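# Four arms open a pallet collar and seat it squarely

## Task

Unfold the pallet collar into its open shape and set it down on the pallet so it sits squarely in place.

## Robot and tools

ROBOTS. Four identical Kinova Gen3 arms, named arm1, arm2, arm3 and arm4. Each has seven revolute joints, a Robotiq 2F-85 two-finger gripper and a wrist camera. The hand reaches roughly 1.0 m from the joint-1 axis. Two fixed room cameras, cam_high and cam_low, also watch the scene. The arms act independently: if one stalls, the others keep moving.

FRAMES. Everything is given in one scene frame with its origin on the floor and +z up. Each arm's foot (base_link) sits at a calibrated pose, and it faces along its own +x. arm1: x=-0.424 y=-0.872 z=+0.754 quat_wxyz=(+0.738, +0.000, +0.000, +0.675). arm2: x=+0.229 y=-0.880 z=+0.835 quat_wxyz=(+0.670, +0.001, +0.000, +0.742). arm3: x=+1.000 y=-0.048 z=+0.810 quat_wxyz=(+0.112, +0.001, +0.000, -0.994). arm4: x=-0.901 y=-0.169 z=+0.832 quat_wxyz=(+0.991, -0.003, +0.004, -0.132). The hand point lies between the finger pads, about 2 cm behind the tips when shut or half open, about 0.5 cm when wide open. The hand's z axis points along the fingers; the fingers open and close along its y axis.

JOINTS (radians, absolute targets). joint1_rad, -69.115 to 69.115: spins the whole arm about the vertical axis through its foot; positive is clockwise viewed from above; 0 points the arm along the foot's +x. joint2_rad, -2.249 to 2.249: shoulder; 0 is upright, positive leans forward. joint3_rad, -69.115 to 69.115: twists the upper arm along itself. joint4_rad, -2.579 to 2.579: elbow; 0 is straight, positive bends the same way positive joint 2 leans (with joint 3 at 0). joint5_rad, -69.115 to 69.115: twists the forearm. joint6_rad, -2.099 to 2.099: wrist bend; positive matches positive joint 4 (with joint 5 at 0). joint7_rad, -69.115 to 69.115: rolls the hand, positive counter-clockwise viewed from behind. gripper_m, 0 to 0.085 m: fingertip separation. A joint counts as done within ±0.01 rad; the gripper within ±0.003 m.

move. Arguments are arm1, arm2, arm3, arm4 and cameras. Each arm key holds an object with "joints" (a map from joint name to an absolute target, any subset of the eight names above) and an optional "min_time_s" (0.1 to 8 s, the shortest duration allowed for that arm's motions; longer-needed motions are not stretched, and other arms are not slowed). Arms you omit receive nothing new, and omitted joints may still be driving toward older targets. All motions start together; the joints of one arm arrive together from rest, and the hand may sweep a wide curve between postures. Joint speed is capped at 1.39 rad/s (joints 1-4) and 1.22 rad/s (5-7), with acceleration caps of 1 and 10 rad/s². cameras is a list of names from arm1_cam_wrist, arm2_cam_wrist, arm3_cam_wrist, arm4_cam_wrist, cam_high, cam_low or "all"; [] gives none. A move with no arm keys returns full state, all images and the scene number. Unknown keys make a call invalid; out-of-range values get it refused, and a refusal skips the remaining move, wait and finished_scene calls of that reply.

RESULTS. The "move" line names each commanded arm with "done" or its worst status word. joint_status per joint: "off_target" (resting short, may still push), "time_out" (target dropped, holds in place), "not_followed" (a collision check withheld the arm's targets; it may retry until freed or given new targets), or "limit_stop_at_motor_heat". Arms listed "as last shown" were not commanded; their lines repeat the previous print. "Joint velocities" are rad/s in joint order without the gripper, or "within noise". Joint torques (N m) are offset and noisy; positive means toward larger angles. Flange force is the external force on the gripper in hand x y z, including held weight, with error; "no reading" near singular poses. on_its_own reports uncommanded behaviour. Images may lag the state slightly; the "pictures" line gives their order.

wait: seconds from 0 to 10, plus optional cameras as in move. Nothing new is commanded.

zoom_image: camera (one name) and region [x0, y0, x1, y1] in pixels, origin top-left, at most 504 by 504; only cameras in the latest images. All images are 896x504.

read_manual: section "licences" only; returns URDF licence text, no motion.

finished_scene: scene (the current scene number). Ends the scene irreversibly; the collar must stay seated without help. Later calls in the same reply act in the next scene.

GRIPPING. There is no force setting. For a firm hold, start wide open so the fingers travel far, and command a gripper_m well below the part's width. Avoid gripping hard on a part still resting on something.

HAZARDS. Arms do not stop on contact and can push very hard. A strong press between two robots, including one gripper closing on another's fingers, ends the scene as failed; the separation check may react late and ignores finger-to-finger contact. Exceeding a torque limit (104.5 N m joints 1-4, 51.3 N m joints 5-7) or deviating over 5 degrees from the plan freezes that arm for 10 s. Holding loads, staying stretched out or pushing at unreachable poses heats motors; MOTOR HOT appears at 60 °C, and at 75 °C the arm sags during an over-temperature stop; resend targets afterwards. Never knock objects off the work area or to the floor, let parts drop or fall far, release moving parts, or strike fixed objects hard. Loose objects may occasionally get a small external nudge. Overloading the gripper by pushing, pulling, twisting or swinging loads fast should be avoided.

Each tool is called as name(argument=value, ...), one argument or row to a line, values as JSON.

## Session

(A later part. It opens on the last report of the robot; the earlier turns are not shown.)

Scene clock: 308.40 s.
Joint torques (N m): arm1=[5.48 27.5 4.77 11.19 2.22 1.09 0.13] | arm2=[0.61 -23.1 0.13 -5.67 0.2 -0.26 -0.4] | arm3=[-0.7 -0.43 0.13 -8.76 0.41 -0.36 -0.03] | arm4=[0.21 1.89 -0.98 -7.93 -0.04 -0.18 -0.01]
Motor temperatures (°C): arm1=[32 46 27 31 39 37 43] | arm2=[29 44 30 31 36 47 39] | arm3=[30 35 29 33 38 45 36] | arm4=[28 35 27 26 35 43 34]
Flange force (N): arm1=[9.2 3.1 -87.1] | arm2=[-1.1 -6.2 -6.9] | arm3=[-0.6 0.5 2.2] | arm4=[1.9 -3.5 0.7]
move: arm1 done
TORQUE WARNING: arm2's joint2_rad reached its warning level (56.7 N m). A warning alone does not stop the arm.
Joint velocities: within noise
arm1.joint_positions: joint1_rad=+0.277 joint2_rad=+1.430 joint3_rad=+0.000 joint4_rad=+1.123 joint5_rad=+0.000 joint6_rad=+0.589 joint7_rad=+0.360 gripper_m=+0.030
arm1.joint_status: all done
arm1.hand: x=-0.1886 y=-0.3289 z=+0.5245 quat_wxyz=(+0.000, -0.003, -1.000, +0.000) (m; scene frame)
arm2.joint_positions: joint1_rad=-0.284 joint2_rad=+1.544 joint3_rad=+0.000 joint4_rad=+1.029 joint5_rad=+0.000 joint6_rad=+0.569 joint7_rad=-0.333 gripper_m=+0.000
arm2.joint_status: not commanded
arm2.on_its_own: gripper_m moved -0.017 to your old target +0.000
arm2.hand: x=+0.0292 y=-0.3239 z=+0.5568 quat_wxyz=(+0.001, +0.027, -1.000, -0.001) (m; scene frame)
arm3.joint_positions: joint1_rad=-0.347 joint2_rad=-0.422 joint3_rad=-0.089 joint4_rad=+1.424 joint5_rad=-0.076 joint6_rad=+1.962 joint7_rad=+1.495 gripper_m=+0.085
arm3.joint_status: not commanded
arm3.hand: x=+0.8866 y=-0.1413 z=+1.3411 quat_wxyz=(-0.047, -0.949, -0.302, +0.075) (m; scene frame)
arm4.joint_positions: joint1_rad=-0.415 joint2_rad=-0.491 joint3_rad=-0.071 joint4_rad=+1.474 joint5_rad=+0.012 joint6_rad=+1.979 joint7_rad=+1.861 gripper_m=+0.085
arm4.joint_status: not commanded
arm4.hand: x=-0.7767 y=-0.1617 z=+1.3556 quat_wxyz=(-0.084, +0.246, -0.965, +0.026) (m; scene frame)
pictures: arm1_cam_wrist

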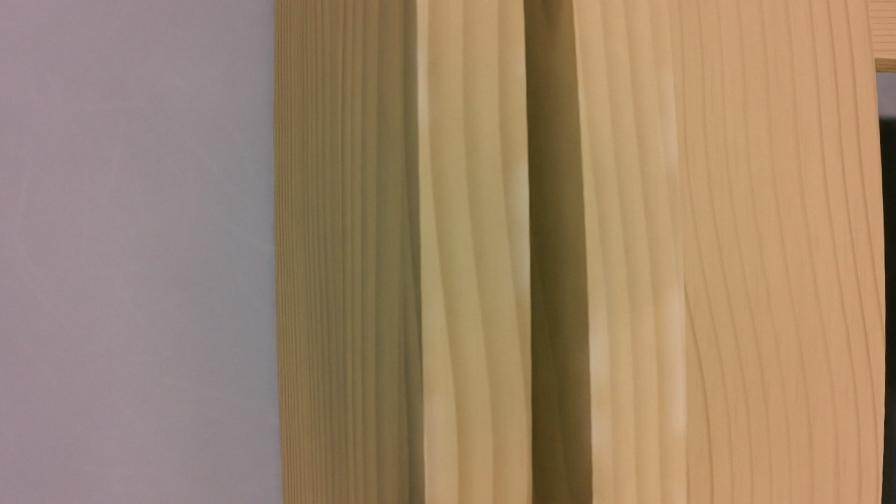

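move(
  arm1={"joints":{"joint1_rad":0.2,"joint2_rad":1.1,"joint4_rad":1.4,"joint6_rad":0.64}},
  arm2={"joints":{"gripper_m":0.03,"joint2_rad":1.5436}},
  cameras=["arm2_cam_wrist","cam_high","cam_low"],
)

Scene clock: 335.27 s.
Joint torques (N m): arm1=[-0.53 -25.03 -1 -5.49 0.24 -0.02 0.39] | arm2=[0.6 -23.14 0.18 -5.64 0.16 -0.28 -0.34] | arm3=[-0.72 -0.38 0.1 -8.73 0.41 -0.4 -0.07] | arm4=[0.3 1.83 -0.94 -7.97 -0.02 -0.14 -0.02]
Motor temperatures (°C): arm1=[32 46 27 31 39 37 43] | arm2=[29 42 30 30 35 46 39] | arm3=[30 35 29 33 38 45 36] | arm4=[28 35 27 26 35 43 34]
Flange force (N): arm1=[-0.8 1.8 3.1] | arm2=[-1.0 -5.9 -6.7] | arm3=[-0.5 0.3 1.9] | arm4=[1.8 -3.5 0.9]
move: arm1 done; arm2 done
Joint velocities: within noise
arm1.joint_positions: joint1_rad=+0.200 joint2_rad=+1.100 joint3_rad=+0.000 joint4_rad=+1.400 joint5_rad=+0.000 joint6_rad=+0.640 joint7_rad=+0.360 gripper_m=+0.030
arm1.joint_status: all done
arm1.hand: x=-0.2391 y=-0.3388 z=+0.6659 quat_wxyz=(+0.000, +0.035, -0.999, -0.001) (m; scene frame)
arm2.joint_positions: joint1_rad=-0.284 joint2_rad=+1.544 joint3_rad=+0.000 joint4_rad=+1.029 joint5_rad=+0.000 joint6_rad=+0.569 joint7_rad=-0.333 gripper_m=+0.030
arm2.joint_status: all done
arm2.hand: x=+0.0292 y=-0.3239 z=+0.5568 quat_wxyz=(+0.001, +0.027, -1.000, -0.001) (m; scene frame)
arm3, arm4: as last shown
pictures: arm2_cam_wrist, cam_high, cam_low

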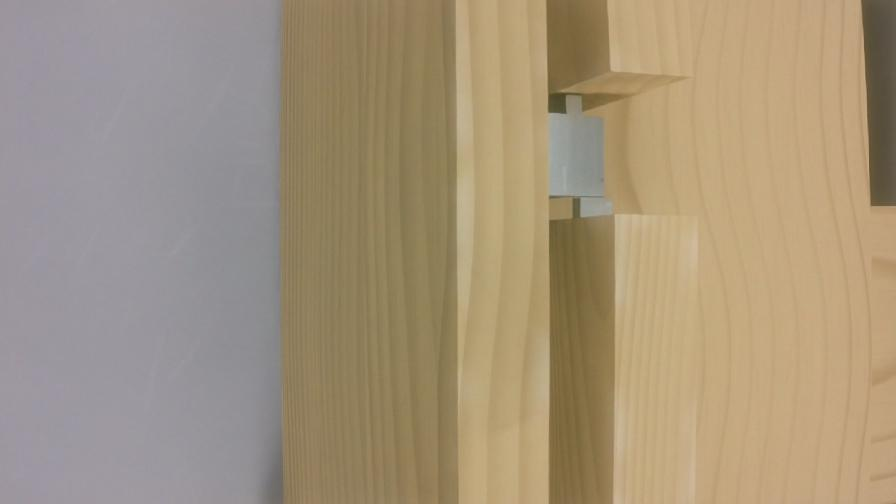

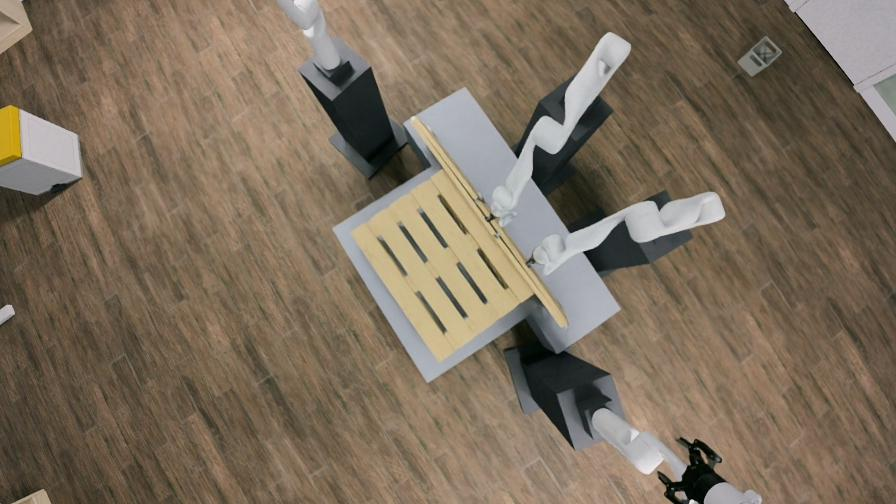

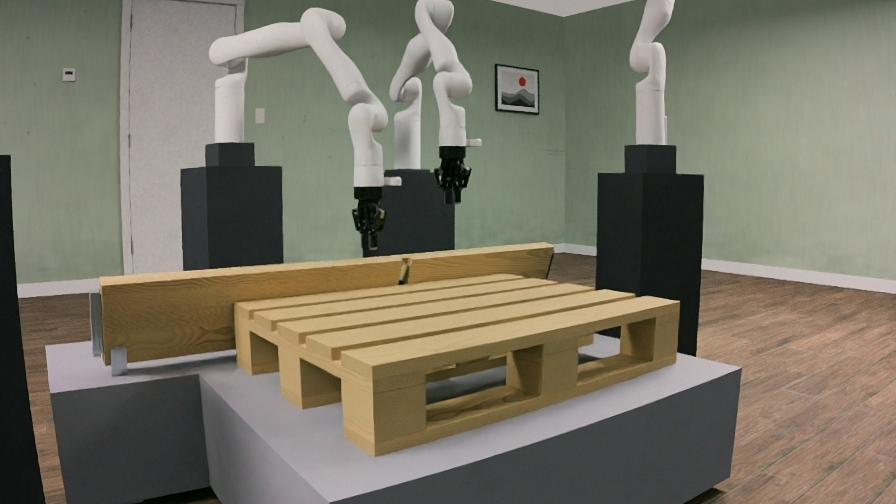

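move(
  arm2={"joints":{"joint1_rad":-0.2774,"joint2_rad":1.5853,"joint4_rad":0.9445,"joint6_rad":0.6118,"joint7_rad":-0.3264,"gripper_m":0.027}},
)

move(
  arm2={"joints":{"joint2_rad":1.68,"joint4_rad":0.8405,"joint6_rad":0.6211},"min_time_s":2},
  cameras=["arm2_cam_wrist"],
)

Scene clock: 353.40 s.
Joint torques (N m): arm1=[-0.53 -25.09 -1.01 -5.5 0.25 -0.06 0.39] | arm2=[0.64 -23.47 0.11 -6.04 0.19 -0.32 -0.4] | arm3=[-0.67 -0.46 0.15 -8.71 0.42 -0.38 -0.05] | arm4=[0.26 1.86 -0.94 -7.92 -0.02 -0.17 -0.05]
Motor temperatures (°C): arm1=[32 45 27 31 39 37 43] | arm2=[29 41 29 30 35 46 39] | arm3=[30 34 29 33 38 45 36] | arm4=[28 35 27 26 35 43 34]
Flange force (N): arm1=[-0.9 2.0 3.2] | arm2=[-1.3 -6.8 -7.2] | arm3=[-0.7 0.6 1.9] | arm4=[1.8 -3.5 0.7]
move: arm2 done
Joint velocities: within noise
arm1, arm3, arm4: as last shown
arm1.hand: x=-0.2391 y=-0.3388 z=+0.6659 quat_wxyz=(+0.000, +0.036, -0.999, -0.001) (m; scene frame)
arm2.joint_positions: joint1_rad=-0.277 joint2_rad=+1.585 joint3_rad=+0.000 joint4_rad=+0.945 joint5_rad=+0.000 joint6_rad=+0.612 joint7_rad=-0.326 gripper_m=+0.027
arm2.joint_status: all done
arm2.hand: x=+0.0286 y=-0.3121 z=+0.5468 quat_wxyz=(+0.001, +0.027, -1.000, -0.001) (m; scene frame)
pictures: none

Scene clock: 355.70 s.
Joint torques (N m): arm1=[-0.55 -25.09 -1 -5.51 0.27 -0.05 0.4] | arm2=[-2.8 -14.23 -3.31 -8.34 -0.79 -4.56 -0.29] | arm3=[-0.72 -0.41 0.11 -8.73 0.41 -0.39 -0.03] | arm4=[0.26 1.88 -1.03 -7.95 -0.05 -0.19 -0.04]
Motor temperatures (°C): arm1=[32 45 27 31 39 37 43] | arm2=[29 41 29 30 35 46 39] | arm3=[30 34 29 33 38 44 36] | arm4=[28 35 27 26 35 43 34]
Flange force (N): arm1=[-0.8 1.9 3.2] | arm2=[-10.3 -17.9 -36.6] | arm3=[-0.6 0.5 2.0] | arm4=[2.0 -3.8 0.7]
move: arm2 done
Joint velocities: within noise
arm1, arm3, arm4: as last shown
arm2.joint_positions: joint1_rad=-0.277 joint2_rad=+1.680 joint3_rad=+0.000 joint4_rad=+0.841 joint5_rad=+0.000 joint6_rad=+0.621 joint7_rad=-0.326 gripper_m=+0.027
arm2.joint_status: all done
arm2.hand: x=+0.0286 y=-0.3121 z=+0.5087 quat_wxyz=(+0.001, +0.027, -1.000, -0.001) (m; scene frame)
pictures: arm2_cam_wrist

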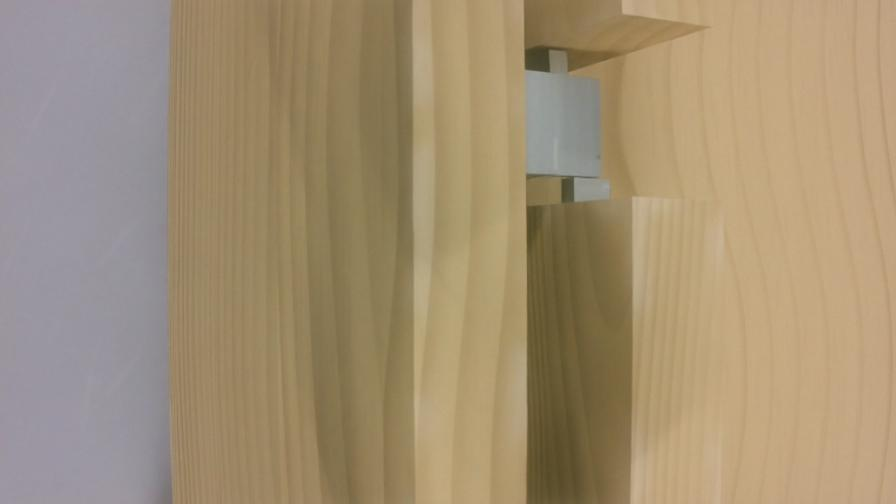

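move(
  arm2={"joints":{"gripper_m":0.0}},
)

move(
  arm2={"joints":{"joint2_rad":1.5497,"joint4_rad":0.9799,"joint6_rad":0.612},"min_time_s":3},
)

move(
  arm2={"joints":{"joint2_rad":1.4586,"joint4_rad":1.0611,"joint6_rad":0.6219},"min_time_s":2},
  cameras=["cam_high","cam_low","arm1_cam_wrist"],
)

Scene clock: 376.17 s.
Joint torques (N m): arm1=[-0.55 -25.09 -1 -5.48 0.25 -0.04 0.39] | arm2=[-3.64 -14.69 -3.96 -5.71 -1 -2.86 -0.48] | arm3=[-0.72 -0.46 0.09 -8.71 0.36 -0.39 -0.02] | arm4=[0.23 1.88 -0.98 -7.92 -0.03 -0.18 -0.02]
Motor temperatures (°C): arm1=[32 44 27 31 39 36 43] | arm2=[29 40 29 30 35 46 39] | arm3=[30 34 29 33 38 44 36] | arm4=[28 34 27 26 35 43 34]
Flange force (N): arm1=[-0.9 2.0 3.2] | arm2=[-9.2 -7.9 -28.2] | arm3=[-0.7 0.4 1.8] | arm4=[1.9 -3.6 0.7]
move: arm2 off_target
Joint velocities: within noise
arm1, arm3, arm4: as last shown
arm2.joint_positions: joint1_rad=-0.277 joint2_rad=+1.680 joint3_rad=+0.000 joint4_rad=+0.840 joint5_rad=+0.000 joint6_rad=+0.621 joint7_rad=-0.326 gripper_m=+0.023
arm2.joint_status: gripper_m off_target (ended at +0.023, target +0.000)
arm2.hand: x=+0.0286 y=-0.3121 z=+0.5087 quat_wxyz=(+0.001, +0.027, -1.000, -0.001) (m; scene frame)
pictures: none

Scene clock: 379.47 s.
Joint torques (N m): arm1=[-0.56 -25.09 -1.03 -5.51 0.26 -0.05 0.38] | arm2=[0.52 -23.52 0.15 -5.99 0.24 -0.3 -0.37] | arm3=[-0.69 -0.41 0.16 -8.7 0.41 -0.36 -0.04] | arm4=[0.26 1.83 -0.98 -7.93 -0.03 -0.17 0]
Motor temperatures (°C): arm1=[32 44 27 31 39 36 43] | arm2=[29 40 29 30 35 46 39] | arm3=[30 34 29 33 38 44 36] | arm4=[28 34 27 26 35 43 34]
Flange force (N): arm1=[-0.9 1.9 3.2] | arm2=[-1.3 -6.3 -6.7] | arm3=[-0.6 0.6 1.9] | arm4=[1.8 -3.6 0.7]
move: arm2 done
Joint velocities: within noise
arm1, arm3, arm4: as last shown
arm2.joint_positions: joint1_rad=-0.277 joint2_rad=+1.550 joint3_rad=+0.000 joint4_rad=+0.980 joint5_rad=+0.000 joint6_rad=+0.612 joint7_rad=-0.326 gripper_m=+0.000
arm2.joint_status: all done
arm2.on_its_own: gripper_m moved -0.023 to your old target +0.000
arm2.hand: x=+0.0287 y=-0.3121 z=+0.5618 quat_wxyz=(+0.001, +0.027, -1.000, -0.001) (m; scene frame)
pictures: none

Scene clock: 381.77 s.
Joint torques (N m): arm1=[-0.54 -25.03 -1.05 -5.46 0.23 -0.07 0.39] | arm2=[0.57 -23.4 0.14 -6.03 0.17 -0.3 -0.35] | arm3=[-0.67 -0.39 0.09 -8.75 0.37 -0.38 -0.03] | arm4=[0.25 1.83 -0.97 -7.93 -0.04 -0.15 0]
Motor temperatures (°C): arm1=[32 44 27 31 39 36 43] | arm2=[29 40 29 30 35 46 39] | arm3=[30 34 29 33 38 44 36] | arm4=[28 34 27 26 35 43 34]
Flange force (N): arm1=[-0.9 2.1 3.1] | arm2=[-1.1 -6.0 -6.2] | arm3=[-0.5 0.3 2.1] | arm4=[1.7 -3.5 0.7]
move: arm2 done
Joint velocities: within noise
arm1, arm3, arm4: as last shown
arm2.joint_positions: joint1_rad=-0.277 joint2_rad=+1.459 joint3_rad=+0.000 joint4_rad=+1.061 joint5_rad=+0.000 joint6_rad=+0.622 joint7_rad=-0.326 gripper_m=+0.000
arm2.joint_status: all done
arm2.hand: x=+0.0287 y=-0.3122 z=+0.6018 quat_wxyz=(+0.001, +0.027, -1.000, -0.001) (m; scene frame)
pictures: arm1_cam_wrist, cam_high, cam_low

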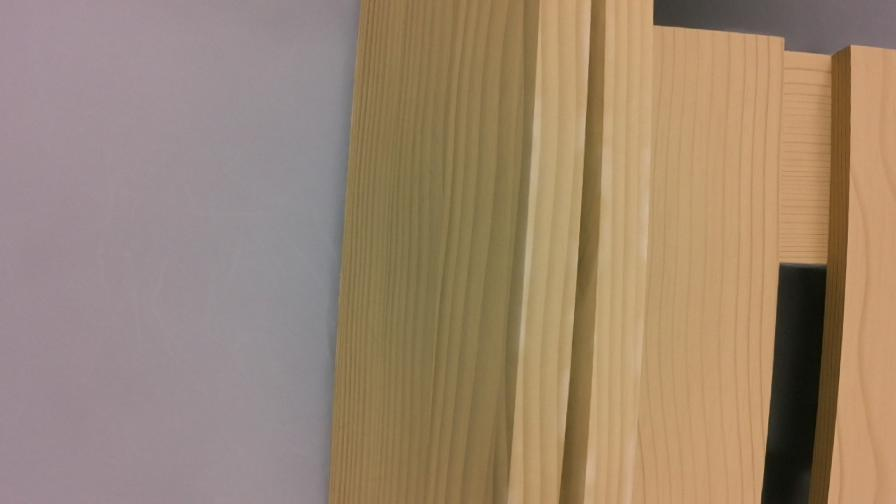

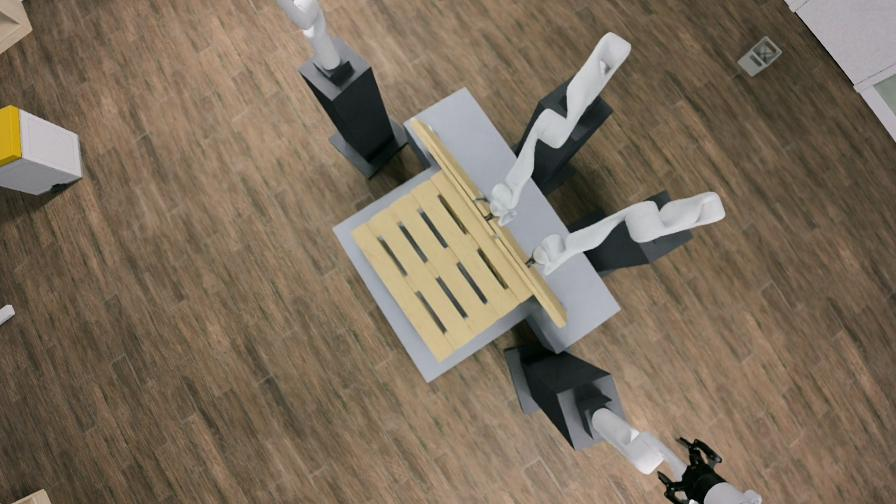

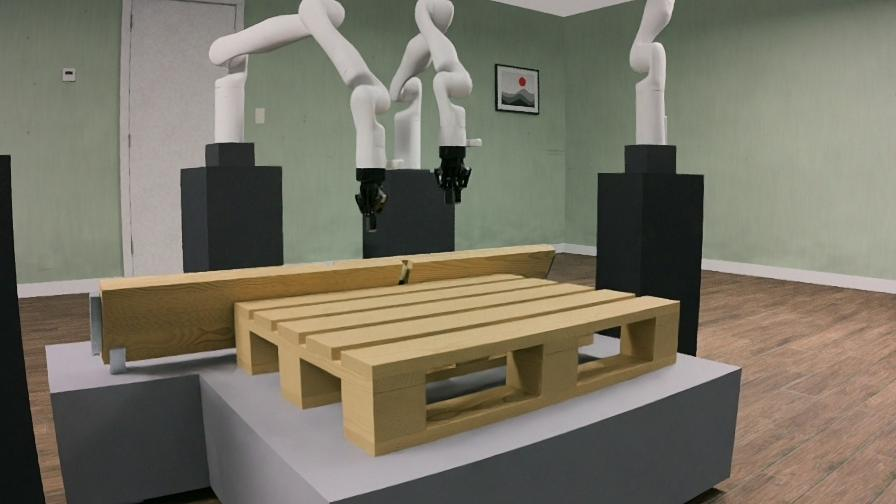

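move(
  arm2={"joints":{"joint2_rad":1.5497,"joint4_rad":0.9799,"joint6_rad":0.612,"gripper_m":0.03}},
  cameras=["arm2_cam_wrist"],
)

zoom_image(
  camera="arm2_cam_wrist",
  region=[400, 300, 700, 504],
)

Scene clock: 390.87 s.
Joint torques (N m): arm1=[-0.52 -25.05 -0.99 -5.46 0.24 -0.06 0.37] | arm2=[0.57 -23.33 0.14 -6.01 0.22 -0.22 -0.39] | arm3=[-0.71 -0.43 0.15 -8.67 0.4 -0.36 -0.06] | arm4=[0.2 1.84 -1.01 -7.95 -0.03 -0.13 0]
Motor temperatures (°C): arm1=[32 44 27 31 39 36 43] | arm2=[29 40 29 30 35 46 39] | arm3=[30 34 29 33 38 44 36] | arm4=[28 34 27 26 35 43 34]
Flange force (N): arm1=[-0.9 2.1 3.1] | arm2=[-1.4 -7.1 -7.2] | arm3=[-0.7 0.5 1.8] | arm4=[1.8 -3.6 0.9]
move: arm2 done
Joint velocities: within noise
arm1, arm3, arm4: as last shown
arm2.joint_positions: joint1_rad=-0.277 joint2_rad=+1.550 joint3_rad=+0.000 joint4_rad=+0.980 joint5_rad=+0.000 joint6_rad=+0.612 joint7_rad=-0.326 gripper_m=+0.030
arm2.joint_status: all done
arm2.hand: x=+0.0287 y=-0.3121 z=+0.5618 quat_wxyz=(+0.001, +0.027, -1.000, -0.001) (m; scene frame)
pictures: arm2_cam_wrist

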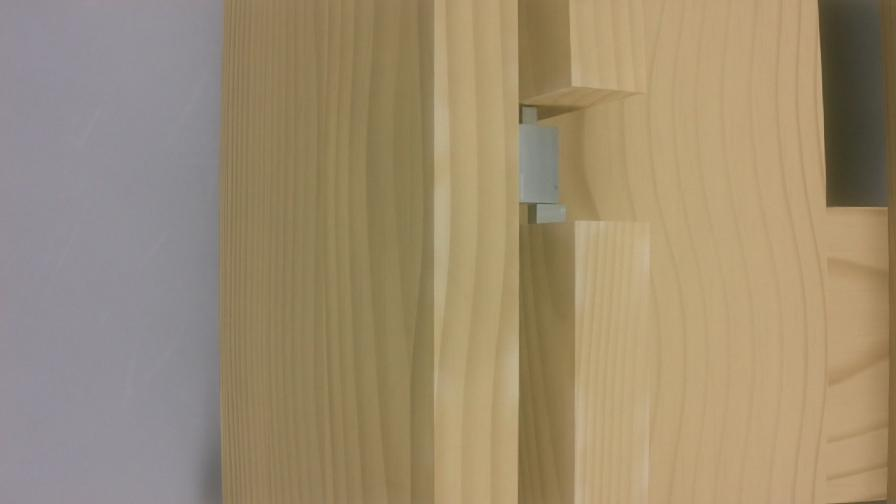

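Scaled by 1.680 from the camera's 896x504 image, which has a finer 1280x720 frame.

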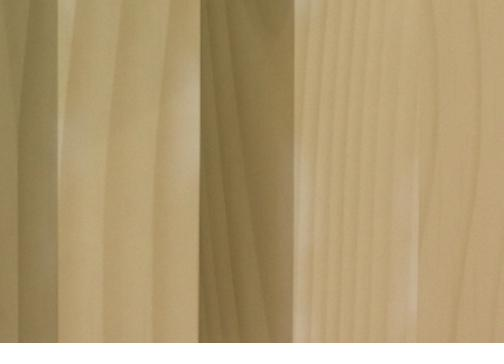

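move(
  arm2={"joints":{"joint1_rad":-0.2754,"joint2_rad":1.6269,"joint4_rad":0.8882,"joint6_rad":0.6265,"joint7_rad":-0.3244,"gripper_m":0.028}},
  cameras=["arm2_cam_wrist"],
)

move(
  arm2={"joints":{"joint2_rad":1.7312,"joint4_rad":0.7656,"joint6_rad":0.6448},"min_time_s":3},
  cameras=["arm2_cam_wrist"],
)

Scene clock: 421.57 s.
Joint torques (N m): arm1=[-0.52 -25.07 -1.04 -5.42 0.25 -0.04 0.39] | arm2=[0.6 -23.63 0.11 -6.19 0.22 -0.27 -0.39] | arm3=[-0.7 -0.41 0.11 -8.71 0.4 -0.42 -0.06] | arm4=[0.22 1.85 -0.96 -7.96 -0.05 -0.18 -0.04]
Motor temperatures (°C): arm1=[32 43 27 30 39 36 43] | arm2=[28 39 29 30 35 45 39] | arm3=[29 34 29 32 38 44 36] | arm4=[28 34 27 26 35 43 34]
Flange force (N): arm1=[-0.9 2.2 3.2] | arm2=[-1.5 -7.5 -7.4] | arm3=[-0.6 0.4 1.8] | arm4=[1.9 -3.6 0.8]
move: arm2 done
Joint velocities: within noise
arm1: as last shown
arm2.joint_positions: joint1_rad=-0.275 joint2_rad=+1.627 joint3_rad=+0.000 joint4_rad=+0.888 joint5_rad=+0.000 joint6_rad=+0.626 joint7_rad=-0.324 gripper_m=+0.028
arm2.joint_status: all done
arm2.hand: x=+0.0286 y=-0.3087 z=+0.5320 quat_wxyz=(+0.001, +0.027, -1.000, -0.001) (m; scene frame)
arm3.joint_positions: joint1_rad=-0.347 joint2_rad=-0.422 joint3_rad=-0.089 joint4_rad=+1.424 joint5_rad=-0.076 joint6_rad=+1.962 joint7_rad=+1.495 gripper_m=+0.085
arm3.joint_status: not commanded
arm3.hand: x=+0.8866 y=-0.1413 z=+1.3411 quat_wxyz=(-0.047, -0.949, -0.302, +0.075) (m; scene frame)
arm4.joint_positions: joint1_rad=-0.415 joint2_rad=-0.491 joint3_rad=-0.071 joint4_rad=+1.474 joint5_rad=+0.012 joint6_rad=+1.979 joint7_rad=+1.861 gripper_m=+0.085
arm4.joint_status: not commanded
arm4.hand: x=-0.7767 y=-0.1617 z=+1.3556 quat_wxyz=(-0.084, +0.246, -0.965, +0.026) (m; scene frame)
pictures: arm2_cam_wrist

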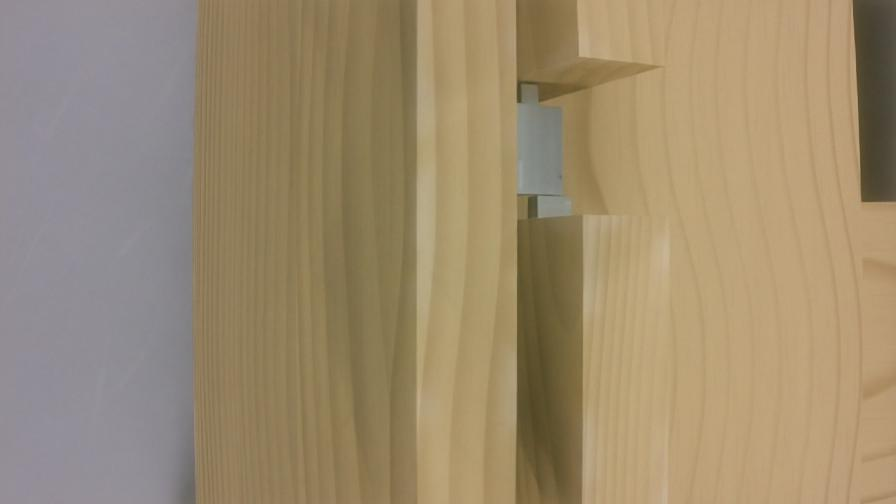

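Scene clock: 424.87 s.
Joint torques (N m): arm1=[-0.57 -25.02 -1.06 -5.54 0.25 0 0.4] | arm2=[8.65 35.7 8.02 -26.01 4.09 -34.2 -0.09] | arm3=[-0.68 -0.39 0.18 -8.69 0.38 -0.37 -0.03] | arm4=[0.25 1.81 -0.97 -7.93 -0.04 -0.13 -0.01]
Motor temperatures (°C): arm1=[32 43 27 30 39 36 43] | arm2=[28 39 29 30 35 46 39] | arm3=[29 34 29 32 38 44 36] | arm4=[28 34 27 26 35 43 34]
Flange force (N): arm1=[-0.7 1.6 3.1] | arm2=[-16.3 -107.2 -214.3] | arm3=[-0.6 0.7 1.9] | arm4=[1.7 -3.6 0.8]
move: arm2 done
TORQUE WARNING: arm2's joint6_rad reached its warning level (29.4 N m). A warning alone does not stop the arm.
Joint velocities: within noise
arm1.joint_positions: joint1_rad=+0.200 joint2_rad=+1.100 joint3_rad=+0.000 joint4_rad=+1.400 joint5_rad=+0.000 joint6_rad=+0.640 joint7_rad=+0.360 gripper_m=+0.030
arm1.joint_status: not commanded
arm1.hand: x=-0.2391 y=-0.3388 z=+0.6659 quat_wxyz=(+0.000, +0.036, -0.999, -0.001) (m; scene frame)
arm2.joint_positions: joint1_rad=-0.276 joint2_rad=+1.731 joint3_rad=+0.000 joint4_rad=+0.766 joint5_rad=+0.000 joint6_rad=+0.645 joint7_rad=-0.324 gripper_m=+0.028
arm2.joint_status: all done
arm2.hand: x=+0.0284 y=-0.3087 z=+0.4920 quat_wxyz=(+0.001, +0.027, -1.000, -0.001) (m; scene frame)
arm3, arm4: as last shown
pictures: arm2_cam_wrist

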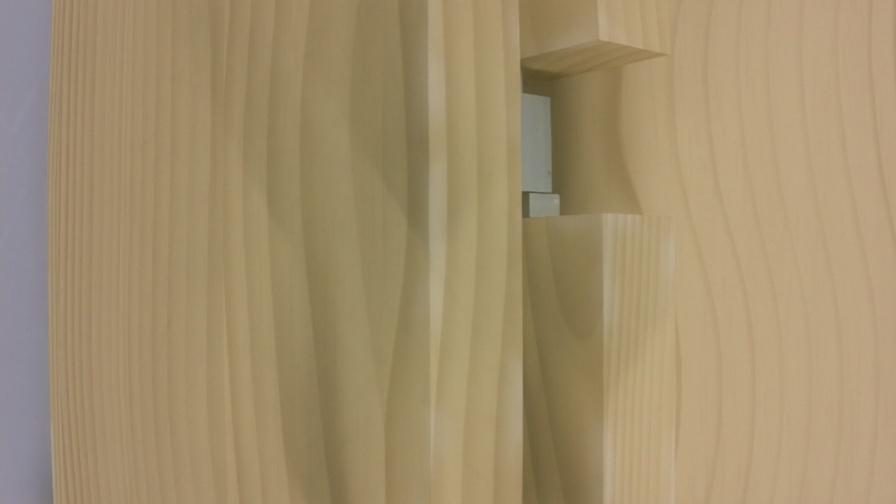

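move(
  arm2={"joints":{"joint2_rad":1.5497,"joint4_rad":0.9799,"joint6_rad":0.612},"min_time_s":1.5},
  cameras=["arm2_cam_wrist","cam_high"],
)

Scene clock: 452.90 s.
Joint torques (N m): arm1=[-0.58 -25.09 -1 -5.56 0.24 -0.04 0.37] | arm2=[0.6 -23.47 0.13 -6.05 0.21 -0.28 -0.32] | arm3=[-0.65 -0.46 0.11 -8.76 0.4 -0.38 -0.02] | arm4=[0.3 1.84 -1 -7.91 -0.01 -0.18 -0.05]
Motor temperatures (°C): arm1=[32 43 27 30 39 36 43] | arm2=[29 41 29 31 35 54 39] | arm3=[29 34 29 32 38 44 36] | arm4=[28 34 27 26 35 43 34]
Flange force (N): arm1=[-0.9 1.7 3.2] | arm2=[-1.2 -6.9 -6.9] | arm3=[-0.6 0.5 2.0] | arm4=[1.8 -3.8 0.6]
move: arm2 done
TORQUE WARNING: arm2's joint6_rad reached its warning level (29.4 N m). A warning alone does not stop the arm.
Joint velocities: within noise
arm1, arm3, arm4: as last shown
arm2.joint_positions: joint1_rad=-0.275 joint2_rad=+1.550 joint3_rad=+0.000 joint4_rad=+0.980 joint5_rad=+0.000 joint6_rad=+0.612 joint7_rad=-0.324 gripper_m=+0.028
arm2.joint_status: all done
arm2.hand: x=+0.0298 y=-0.3117 z=+0.5618 quat_wxyz=(+0.001, +0.027, -1.000, -0.001) (m; scene frame)
pictures: arm2_cam_wrist, cam_high

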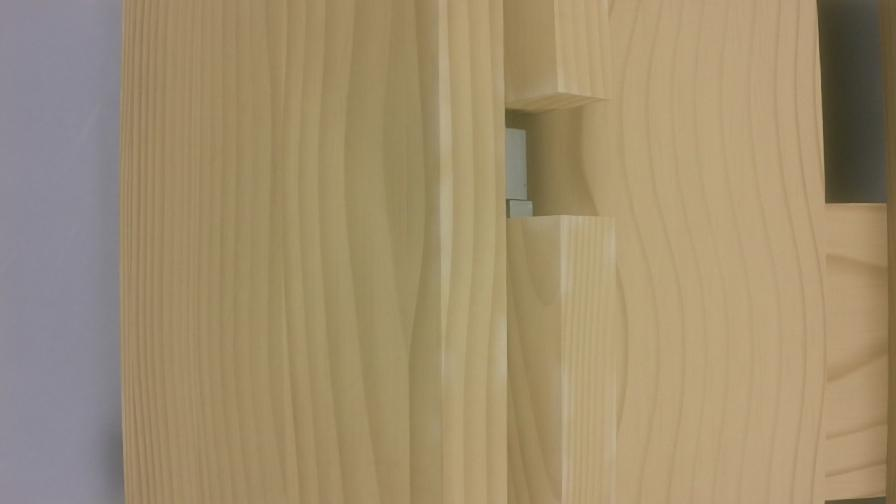

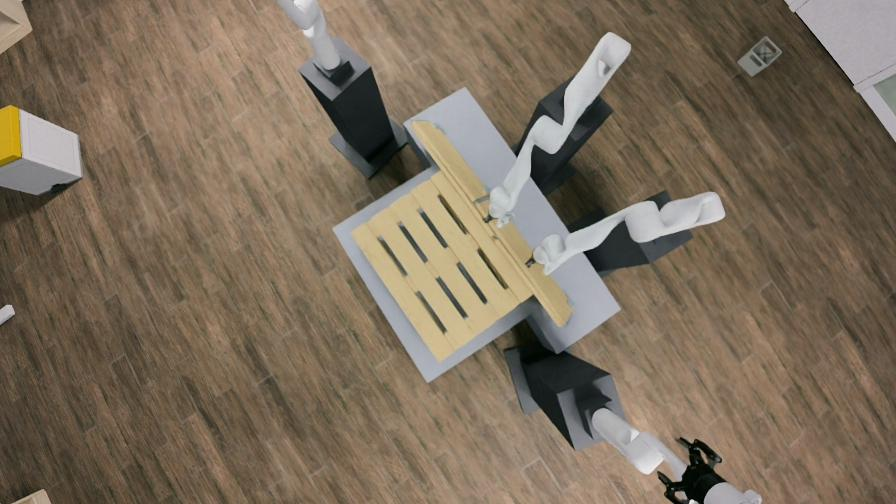

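move(
  arm2={"joints":{"joint1_rad":-0.2911,"joint2_rad":1.6605,"joint4_rad":0.9473,"joint6_rad":0.5338,"joint7_rad":-0.3407,"gripper_m":0.085}},
  cameras=["arm2_cam_wrist","cam_low"],
)

zoom_image(
  camera="cam_low",
  region=[80, 200, 480, 400],
)

Scene clock: 583.70 s.
Joint torques (N m): arm1=[-0.56 -25.02 -0.99 -5.5 0.25 -0.02 0.39] | arm2=[0.67 -22.87 0.11 -5.42 0.15 -0.29 -0.38] | arm3=[-0.65 -0.39 0.15 -8.71 0.4 -0.38 -0.03] | arm4=[0.22 1.91 -0.99 -7.96 -0.04 -0.17 -0.04]
Motor temperatures (°C): arm1=[31 41 27 30 39 36 43] | arm2=[28 40 29 29 35 47 39] | arm3=[29 33 29 32 37 44 36] | arm4=[27 33 26 26 35 43 34]
Flange force (N): arm1=[-0.8 1.8 3.1] | arm2=[-1.1 -6.2 -7.4] | arm3=[-0.6 0.6 1.9] | arm4=[2.0 -3.6 0.8]
move: arm2 done
Joint velocities: within noise
arm1, arm3, arm4: as last shown
arm2.joint_positions: joint1_rad=-0.291 joint2_rad=+1.660 joint3_rad=+0.000 joint4_rad=+0.947 joint5_rad=+0.000 joint6_rad=+0.534 joint7_rad=-0.341 gripper_m=+0.085
arm2.joint_status: all done
arm2.hand: x=+0.0293 y=-0.3353 z=+0.5019 quat_wxyz=(+0.001, +0.026, -1.000, -0.001) (m; scene frame)
pictures: arm2_cam_wrist, cam_low

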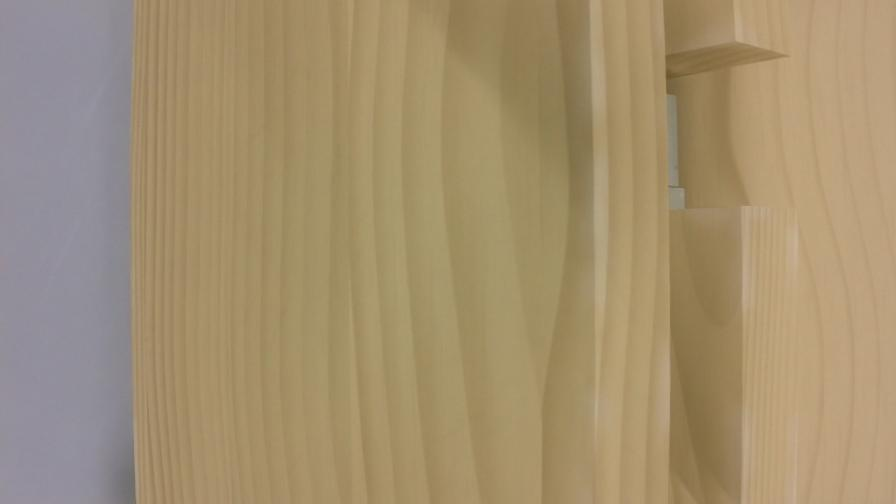

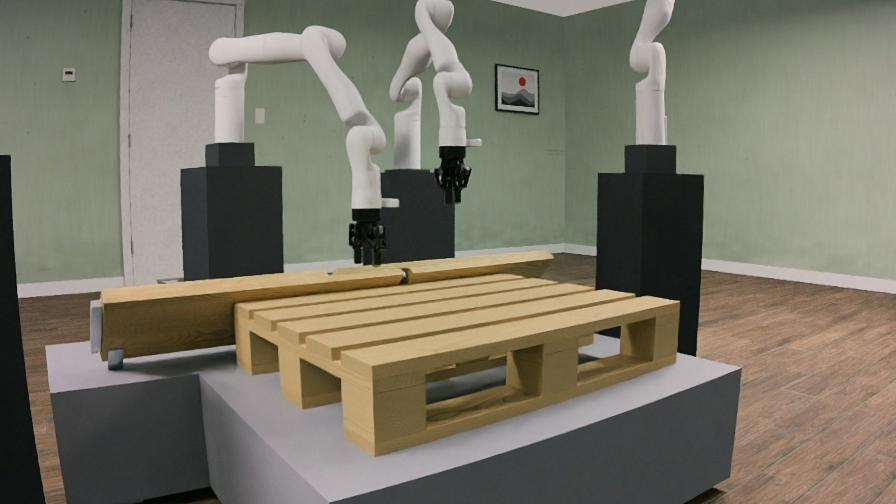

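Scaled by 1.260 from the camera's 896x504 image, which has a finer 1280x720 frame.

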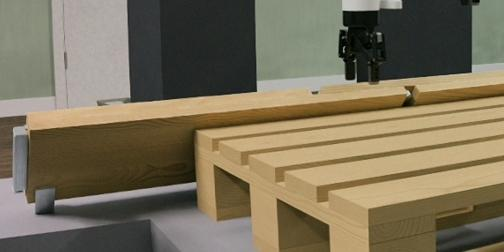

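move(
  arm2={"joints":{"joint1_rad":-0.2927,"joint2_rad":1.7483,"joint4_rad":0.8492,"joint6_rad":0.5441,"joint7_rad":-0.3423},"min_time_s":2},
)

move(
  arm2={"joints":{"joint2_rad":1.7984,"joint4_rad":0.7834,"joint6_rad":0.5598},"min_time_s":2},
  cameras=["arm2_cam_wrist","cam_low"],
)

zoom_image(
  camera="cam_low",
  region=[300, 180, 460, 290],
)

Scene clock: 619.87 s.
Joint torques (N m): arm1=[-0.56 -25.07 -1.03 -5.48 0.25 -0.03 0.37] | arm2=[17.21 50.58 13.45 -35.56 4.74 -35.94 0.58] | arm3=[-0.7 -0.41 0.07 -8.7 0.43 -0.41 -0.03] | arm4=[0.23 1.85 -0.93 -7.97 -0.03 -0.18 -0.02]
Motor temperatures (°C): arm1=[31 41 27 30 39 36 43] | arm2=[28 40 29 30 35 48 39] | arm3=[29 33 29 32 37 44 36] | arm4=[27 33 26 26 35 43 34]
Flange force (N): arm1=[-0.9 1.9 3.2] | arm2=[-17.6 -161.9 -280.8] | arm3=[-0.6 0.3 1.8] | arm4=[1.8 -3.4 0.8]
move: arm2 time_out
TORQUE WARNING: arm2's joint6_rad reached its warning level (29.4 N m). A warning alone does not stop the arm.
Joint velocities: within noise
arm1, arm3, arm4: as last shown
arm2.joint_positions: joint1_rad=-0.293 joint2_rad=+1.743 joint3_rad=+0.000 joint4_rad=+0.849 joint5_rad=+0.000 joint6_rad=+0.564 joint7_rad=-0.342 gripper_m=+0.085
arm2.joint_status: joint6_rad time_out (moved +0.031 of +0.010); the others done
arm2.hand: x=+0.0304 y=-0.3404 z=+0.4698 quat_wxyz=(-0.002, +0.026, -1.000, +0.006) (m; scene frame)
pictures: none

not run: a stop came earlier in this reply.

Scaled by 3.150 from the camera's 896x504 image, which has a finer 1280x720 frame.
This view is cut from an older image: the scene may have changed since it was taken.

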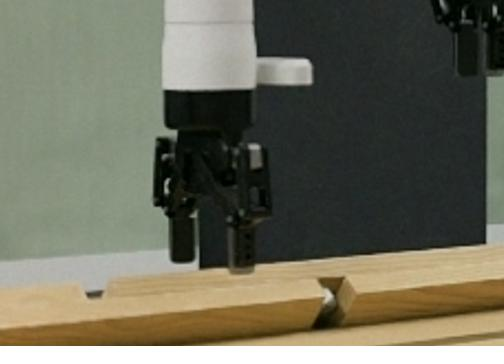

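move(
  arm2={"joints":{"joint1_rad":-0.2911,"joint2_rad":1.6605,"joint4_rad":0.9473,"joint6_rad":0.5338},"min_time_s":1.5},
  cameras=["arm2_cam_wrist","cam_low","cam_high"],
)

zoom_image(
  camera="cam_low",
  region=[300, 180, 460, 290],
)

Scene clock: 632.00 s.
Joint torques (N m): arm1=[-0.6 -25.13 -0.99 -5.48 0.24 -0.05 0.38] | arm2=[0.63 -22.8 0.16 -5.4 0.17 -0.27 -0.35] | arm3=[-0.66 -0.41 0.1 -8.75 0.38 -0.37 0] | arm4=[0.27 1.85 -0.95 -7.95 -0.03 -0.18 -0.02]
Motor temperatures (°C): arm1=[31 41 27 30 39 36 43] | arm2=[28 41 29 31 35 51 39] | arm3=[29 33 29 32 37 44 36] | arm4=[27 33 26 26 35 43 34]
Flange force (N): arm1=[-1.0 2.0 3.3] | arm2=[-1.1 -6.2 -7.5] | arm3=[-0.6 0.5 2.1] | arm4=[1.8 -3.5 0.8]
move: arm2 done
TORQUE WARNING: arm2's joint6_rad reached its warning level (29.4 N m). A warning alone does not stop the arm.
Joint velocities: within noise
arm1, arm3, arm4: as last shown
arm2.joint_positions: joint1_rad=-0.291 joint2_rad=+1.661 joint3_rad=+0.000 joint4_rad=+0.947 joint5_rad=+0.000 joint6_rad=+0.534 joint7_rad=-0.342 gripper_m=+0.085
arm2.joint_status: all done
arm2.hand: x=+0.0293 y=-0.3353 z=+0.5018 quat_wxyz=(+0.001, +0.026, -1.000, -0.001) (m; scene frame)
pictures: arm2_cam_wrist, cam_high, cam_low

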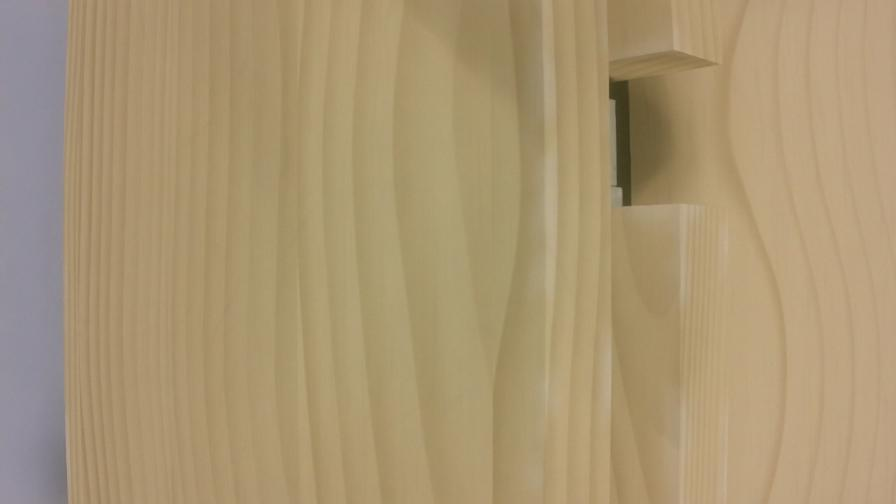

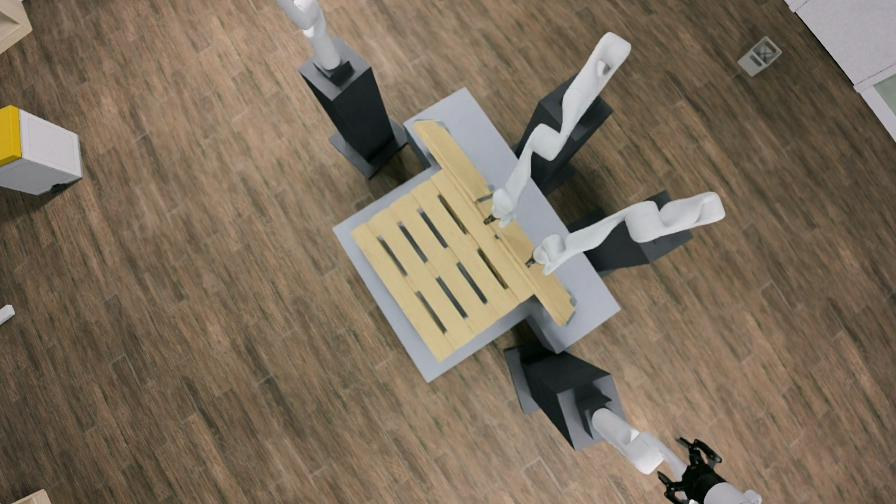

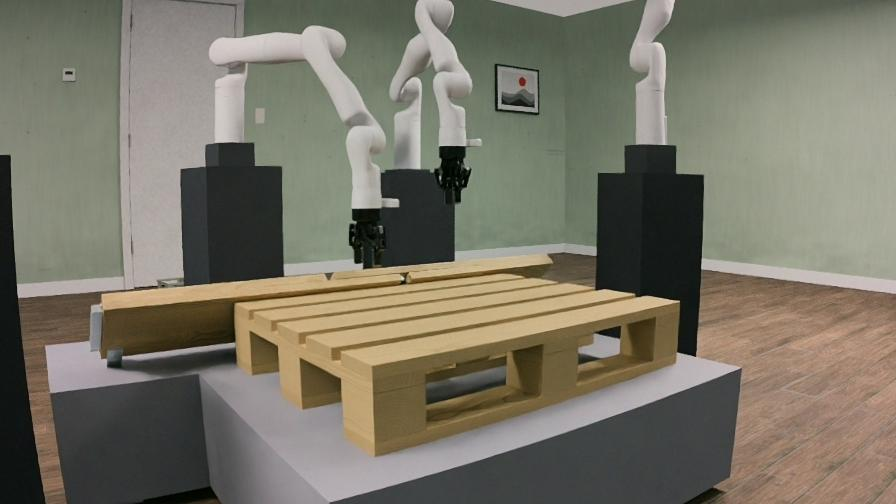

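Scaled by 3.150 from the camera's 896x504 image, which has a finer 1280x720 frame.

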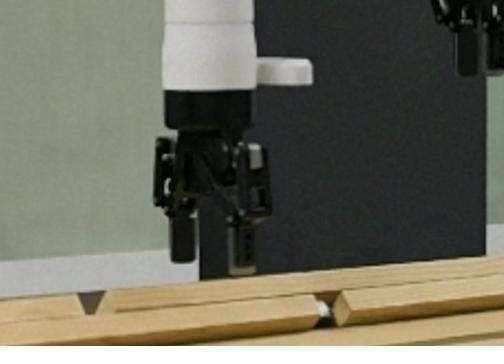

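move(
  arm2={"joints":{"joint2_rad":1.4,"joint4_rad":1.2,"joint6_rad":0.54,"gripper_m":0.0}},
  cameras=["arm1_cam_wrist","arm3_cam_wrist","arm4_cam_wrist"],
)

zoom_image(
  camera="arm3_cam_wrist",
  region=[200, 100, 700, 500],
)

Scene clock: 693.07 s.
Joint torques (N m): arm1=[-0.58 -25.08 -1.04 -5.51 0.23 -0.04 0.39] | arm2=[0.59 -22.72 0.12 -5.48 0.23 -0.28 -0.32] | arm3=[-0.66 -0.39 0.08 -8.73 0.45 -0.39 0] | arm4=[0.27 1.84 -0.98 -7.95 -0.04 -0.17 -0.03]
Motor temperatures (°C): arm1=[31 41 27 30 39 36 43] | arm2=[28 41 29 30 35 48 39] | arm3=[29 33 29 32 37 44 36] | arm4=[27 33 26 25 35 43 34]
Flange force (N): arm1=[-0.9 1.8 3.2] | arm2=[-0.8 -5.5 -6.0] | arm3=[-0.5 0.5 2.0] | arm4=[1.8 -3.6 0.7]
move: arm2 done
Joint velocities: within noise
arm1, arm3, arm4: as last shown
arm2.joint_positions: joint1_rad=-0.291 joint2_rad=+1.400 joint3_rad=+0.000 joint4_rad=+1.200 joint5_rad=+0.000 joint6_rad=+0.540 joint7_rad=-0.342 gripper_m=+0.000
arm2.joint_status: all done
arm2.hand: x=+0.0302 y=-0.3372 z=+0.6123 quat_wxyz=(+0.001, +0.026, -1.000, -0.002) (m; scene frame)
pictures: arm1_cam_wrist, arm3_cam_wrist, arm4_cam_wrist

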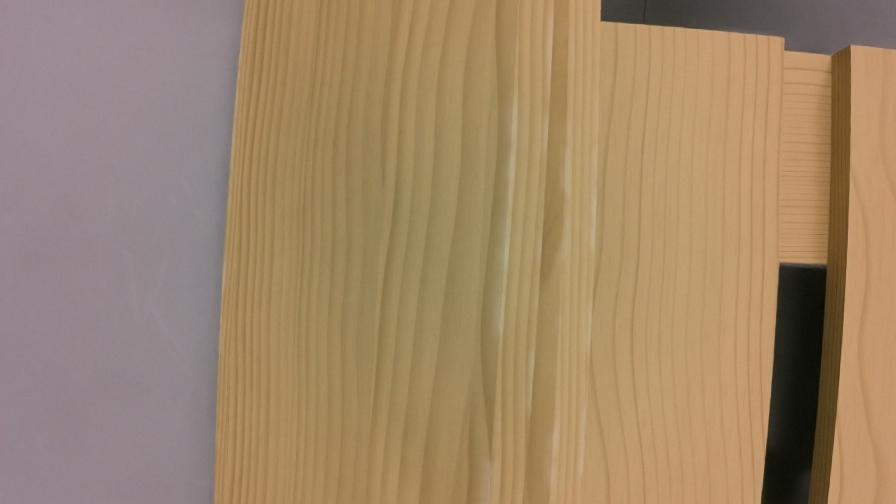

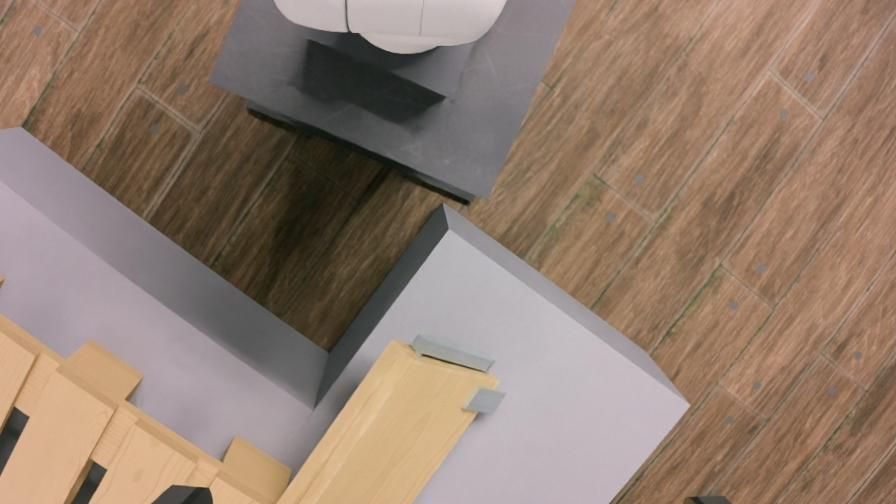

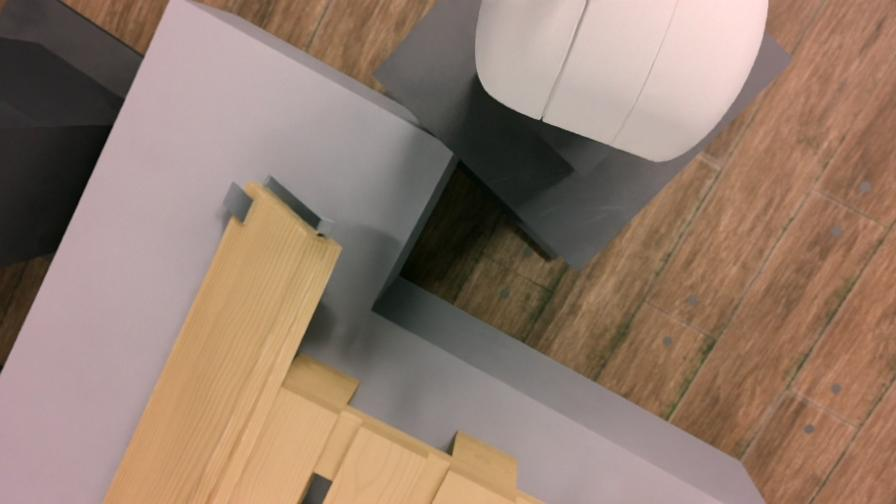

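Scaled by 1.008 from the camera's 896x504 image, which has a finer 1280x720 frame.

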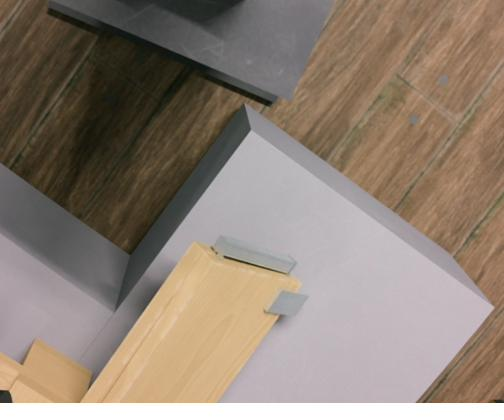

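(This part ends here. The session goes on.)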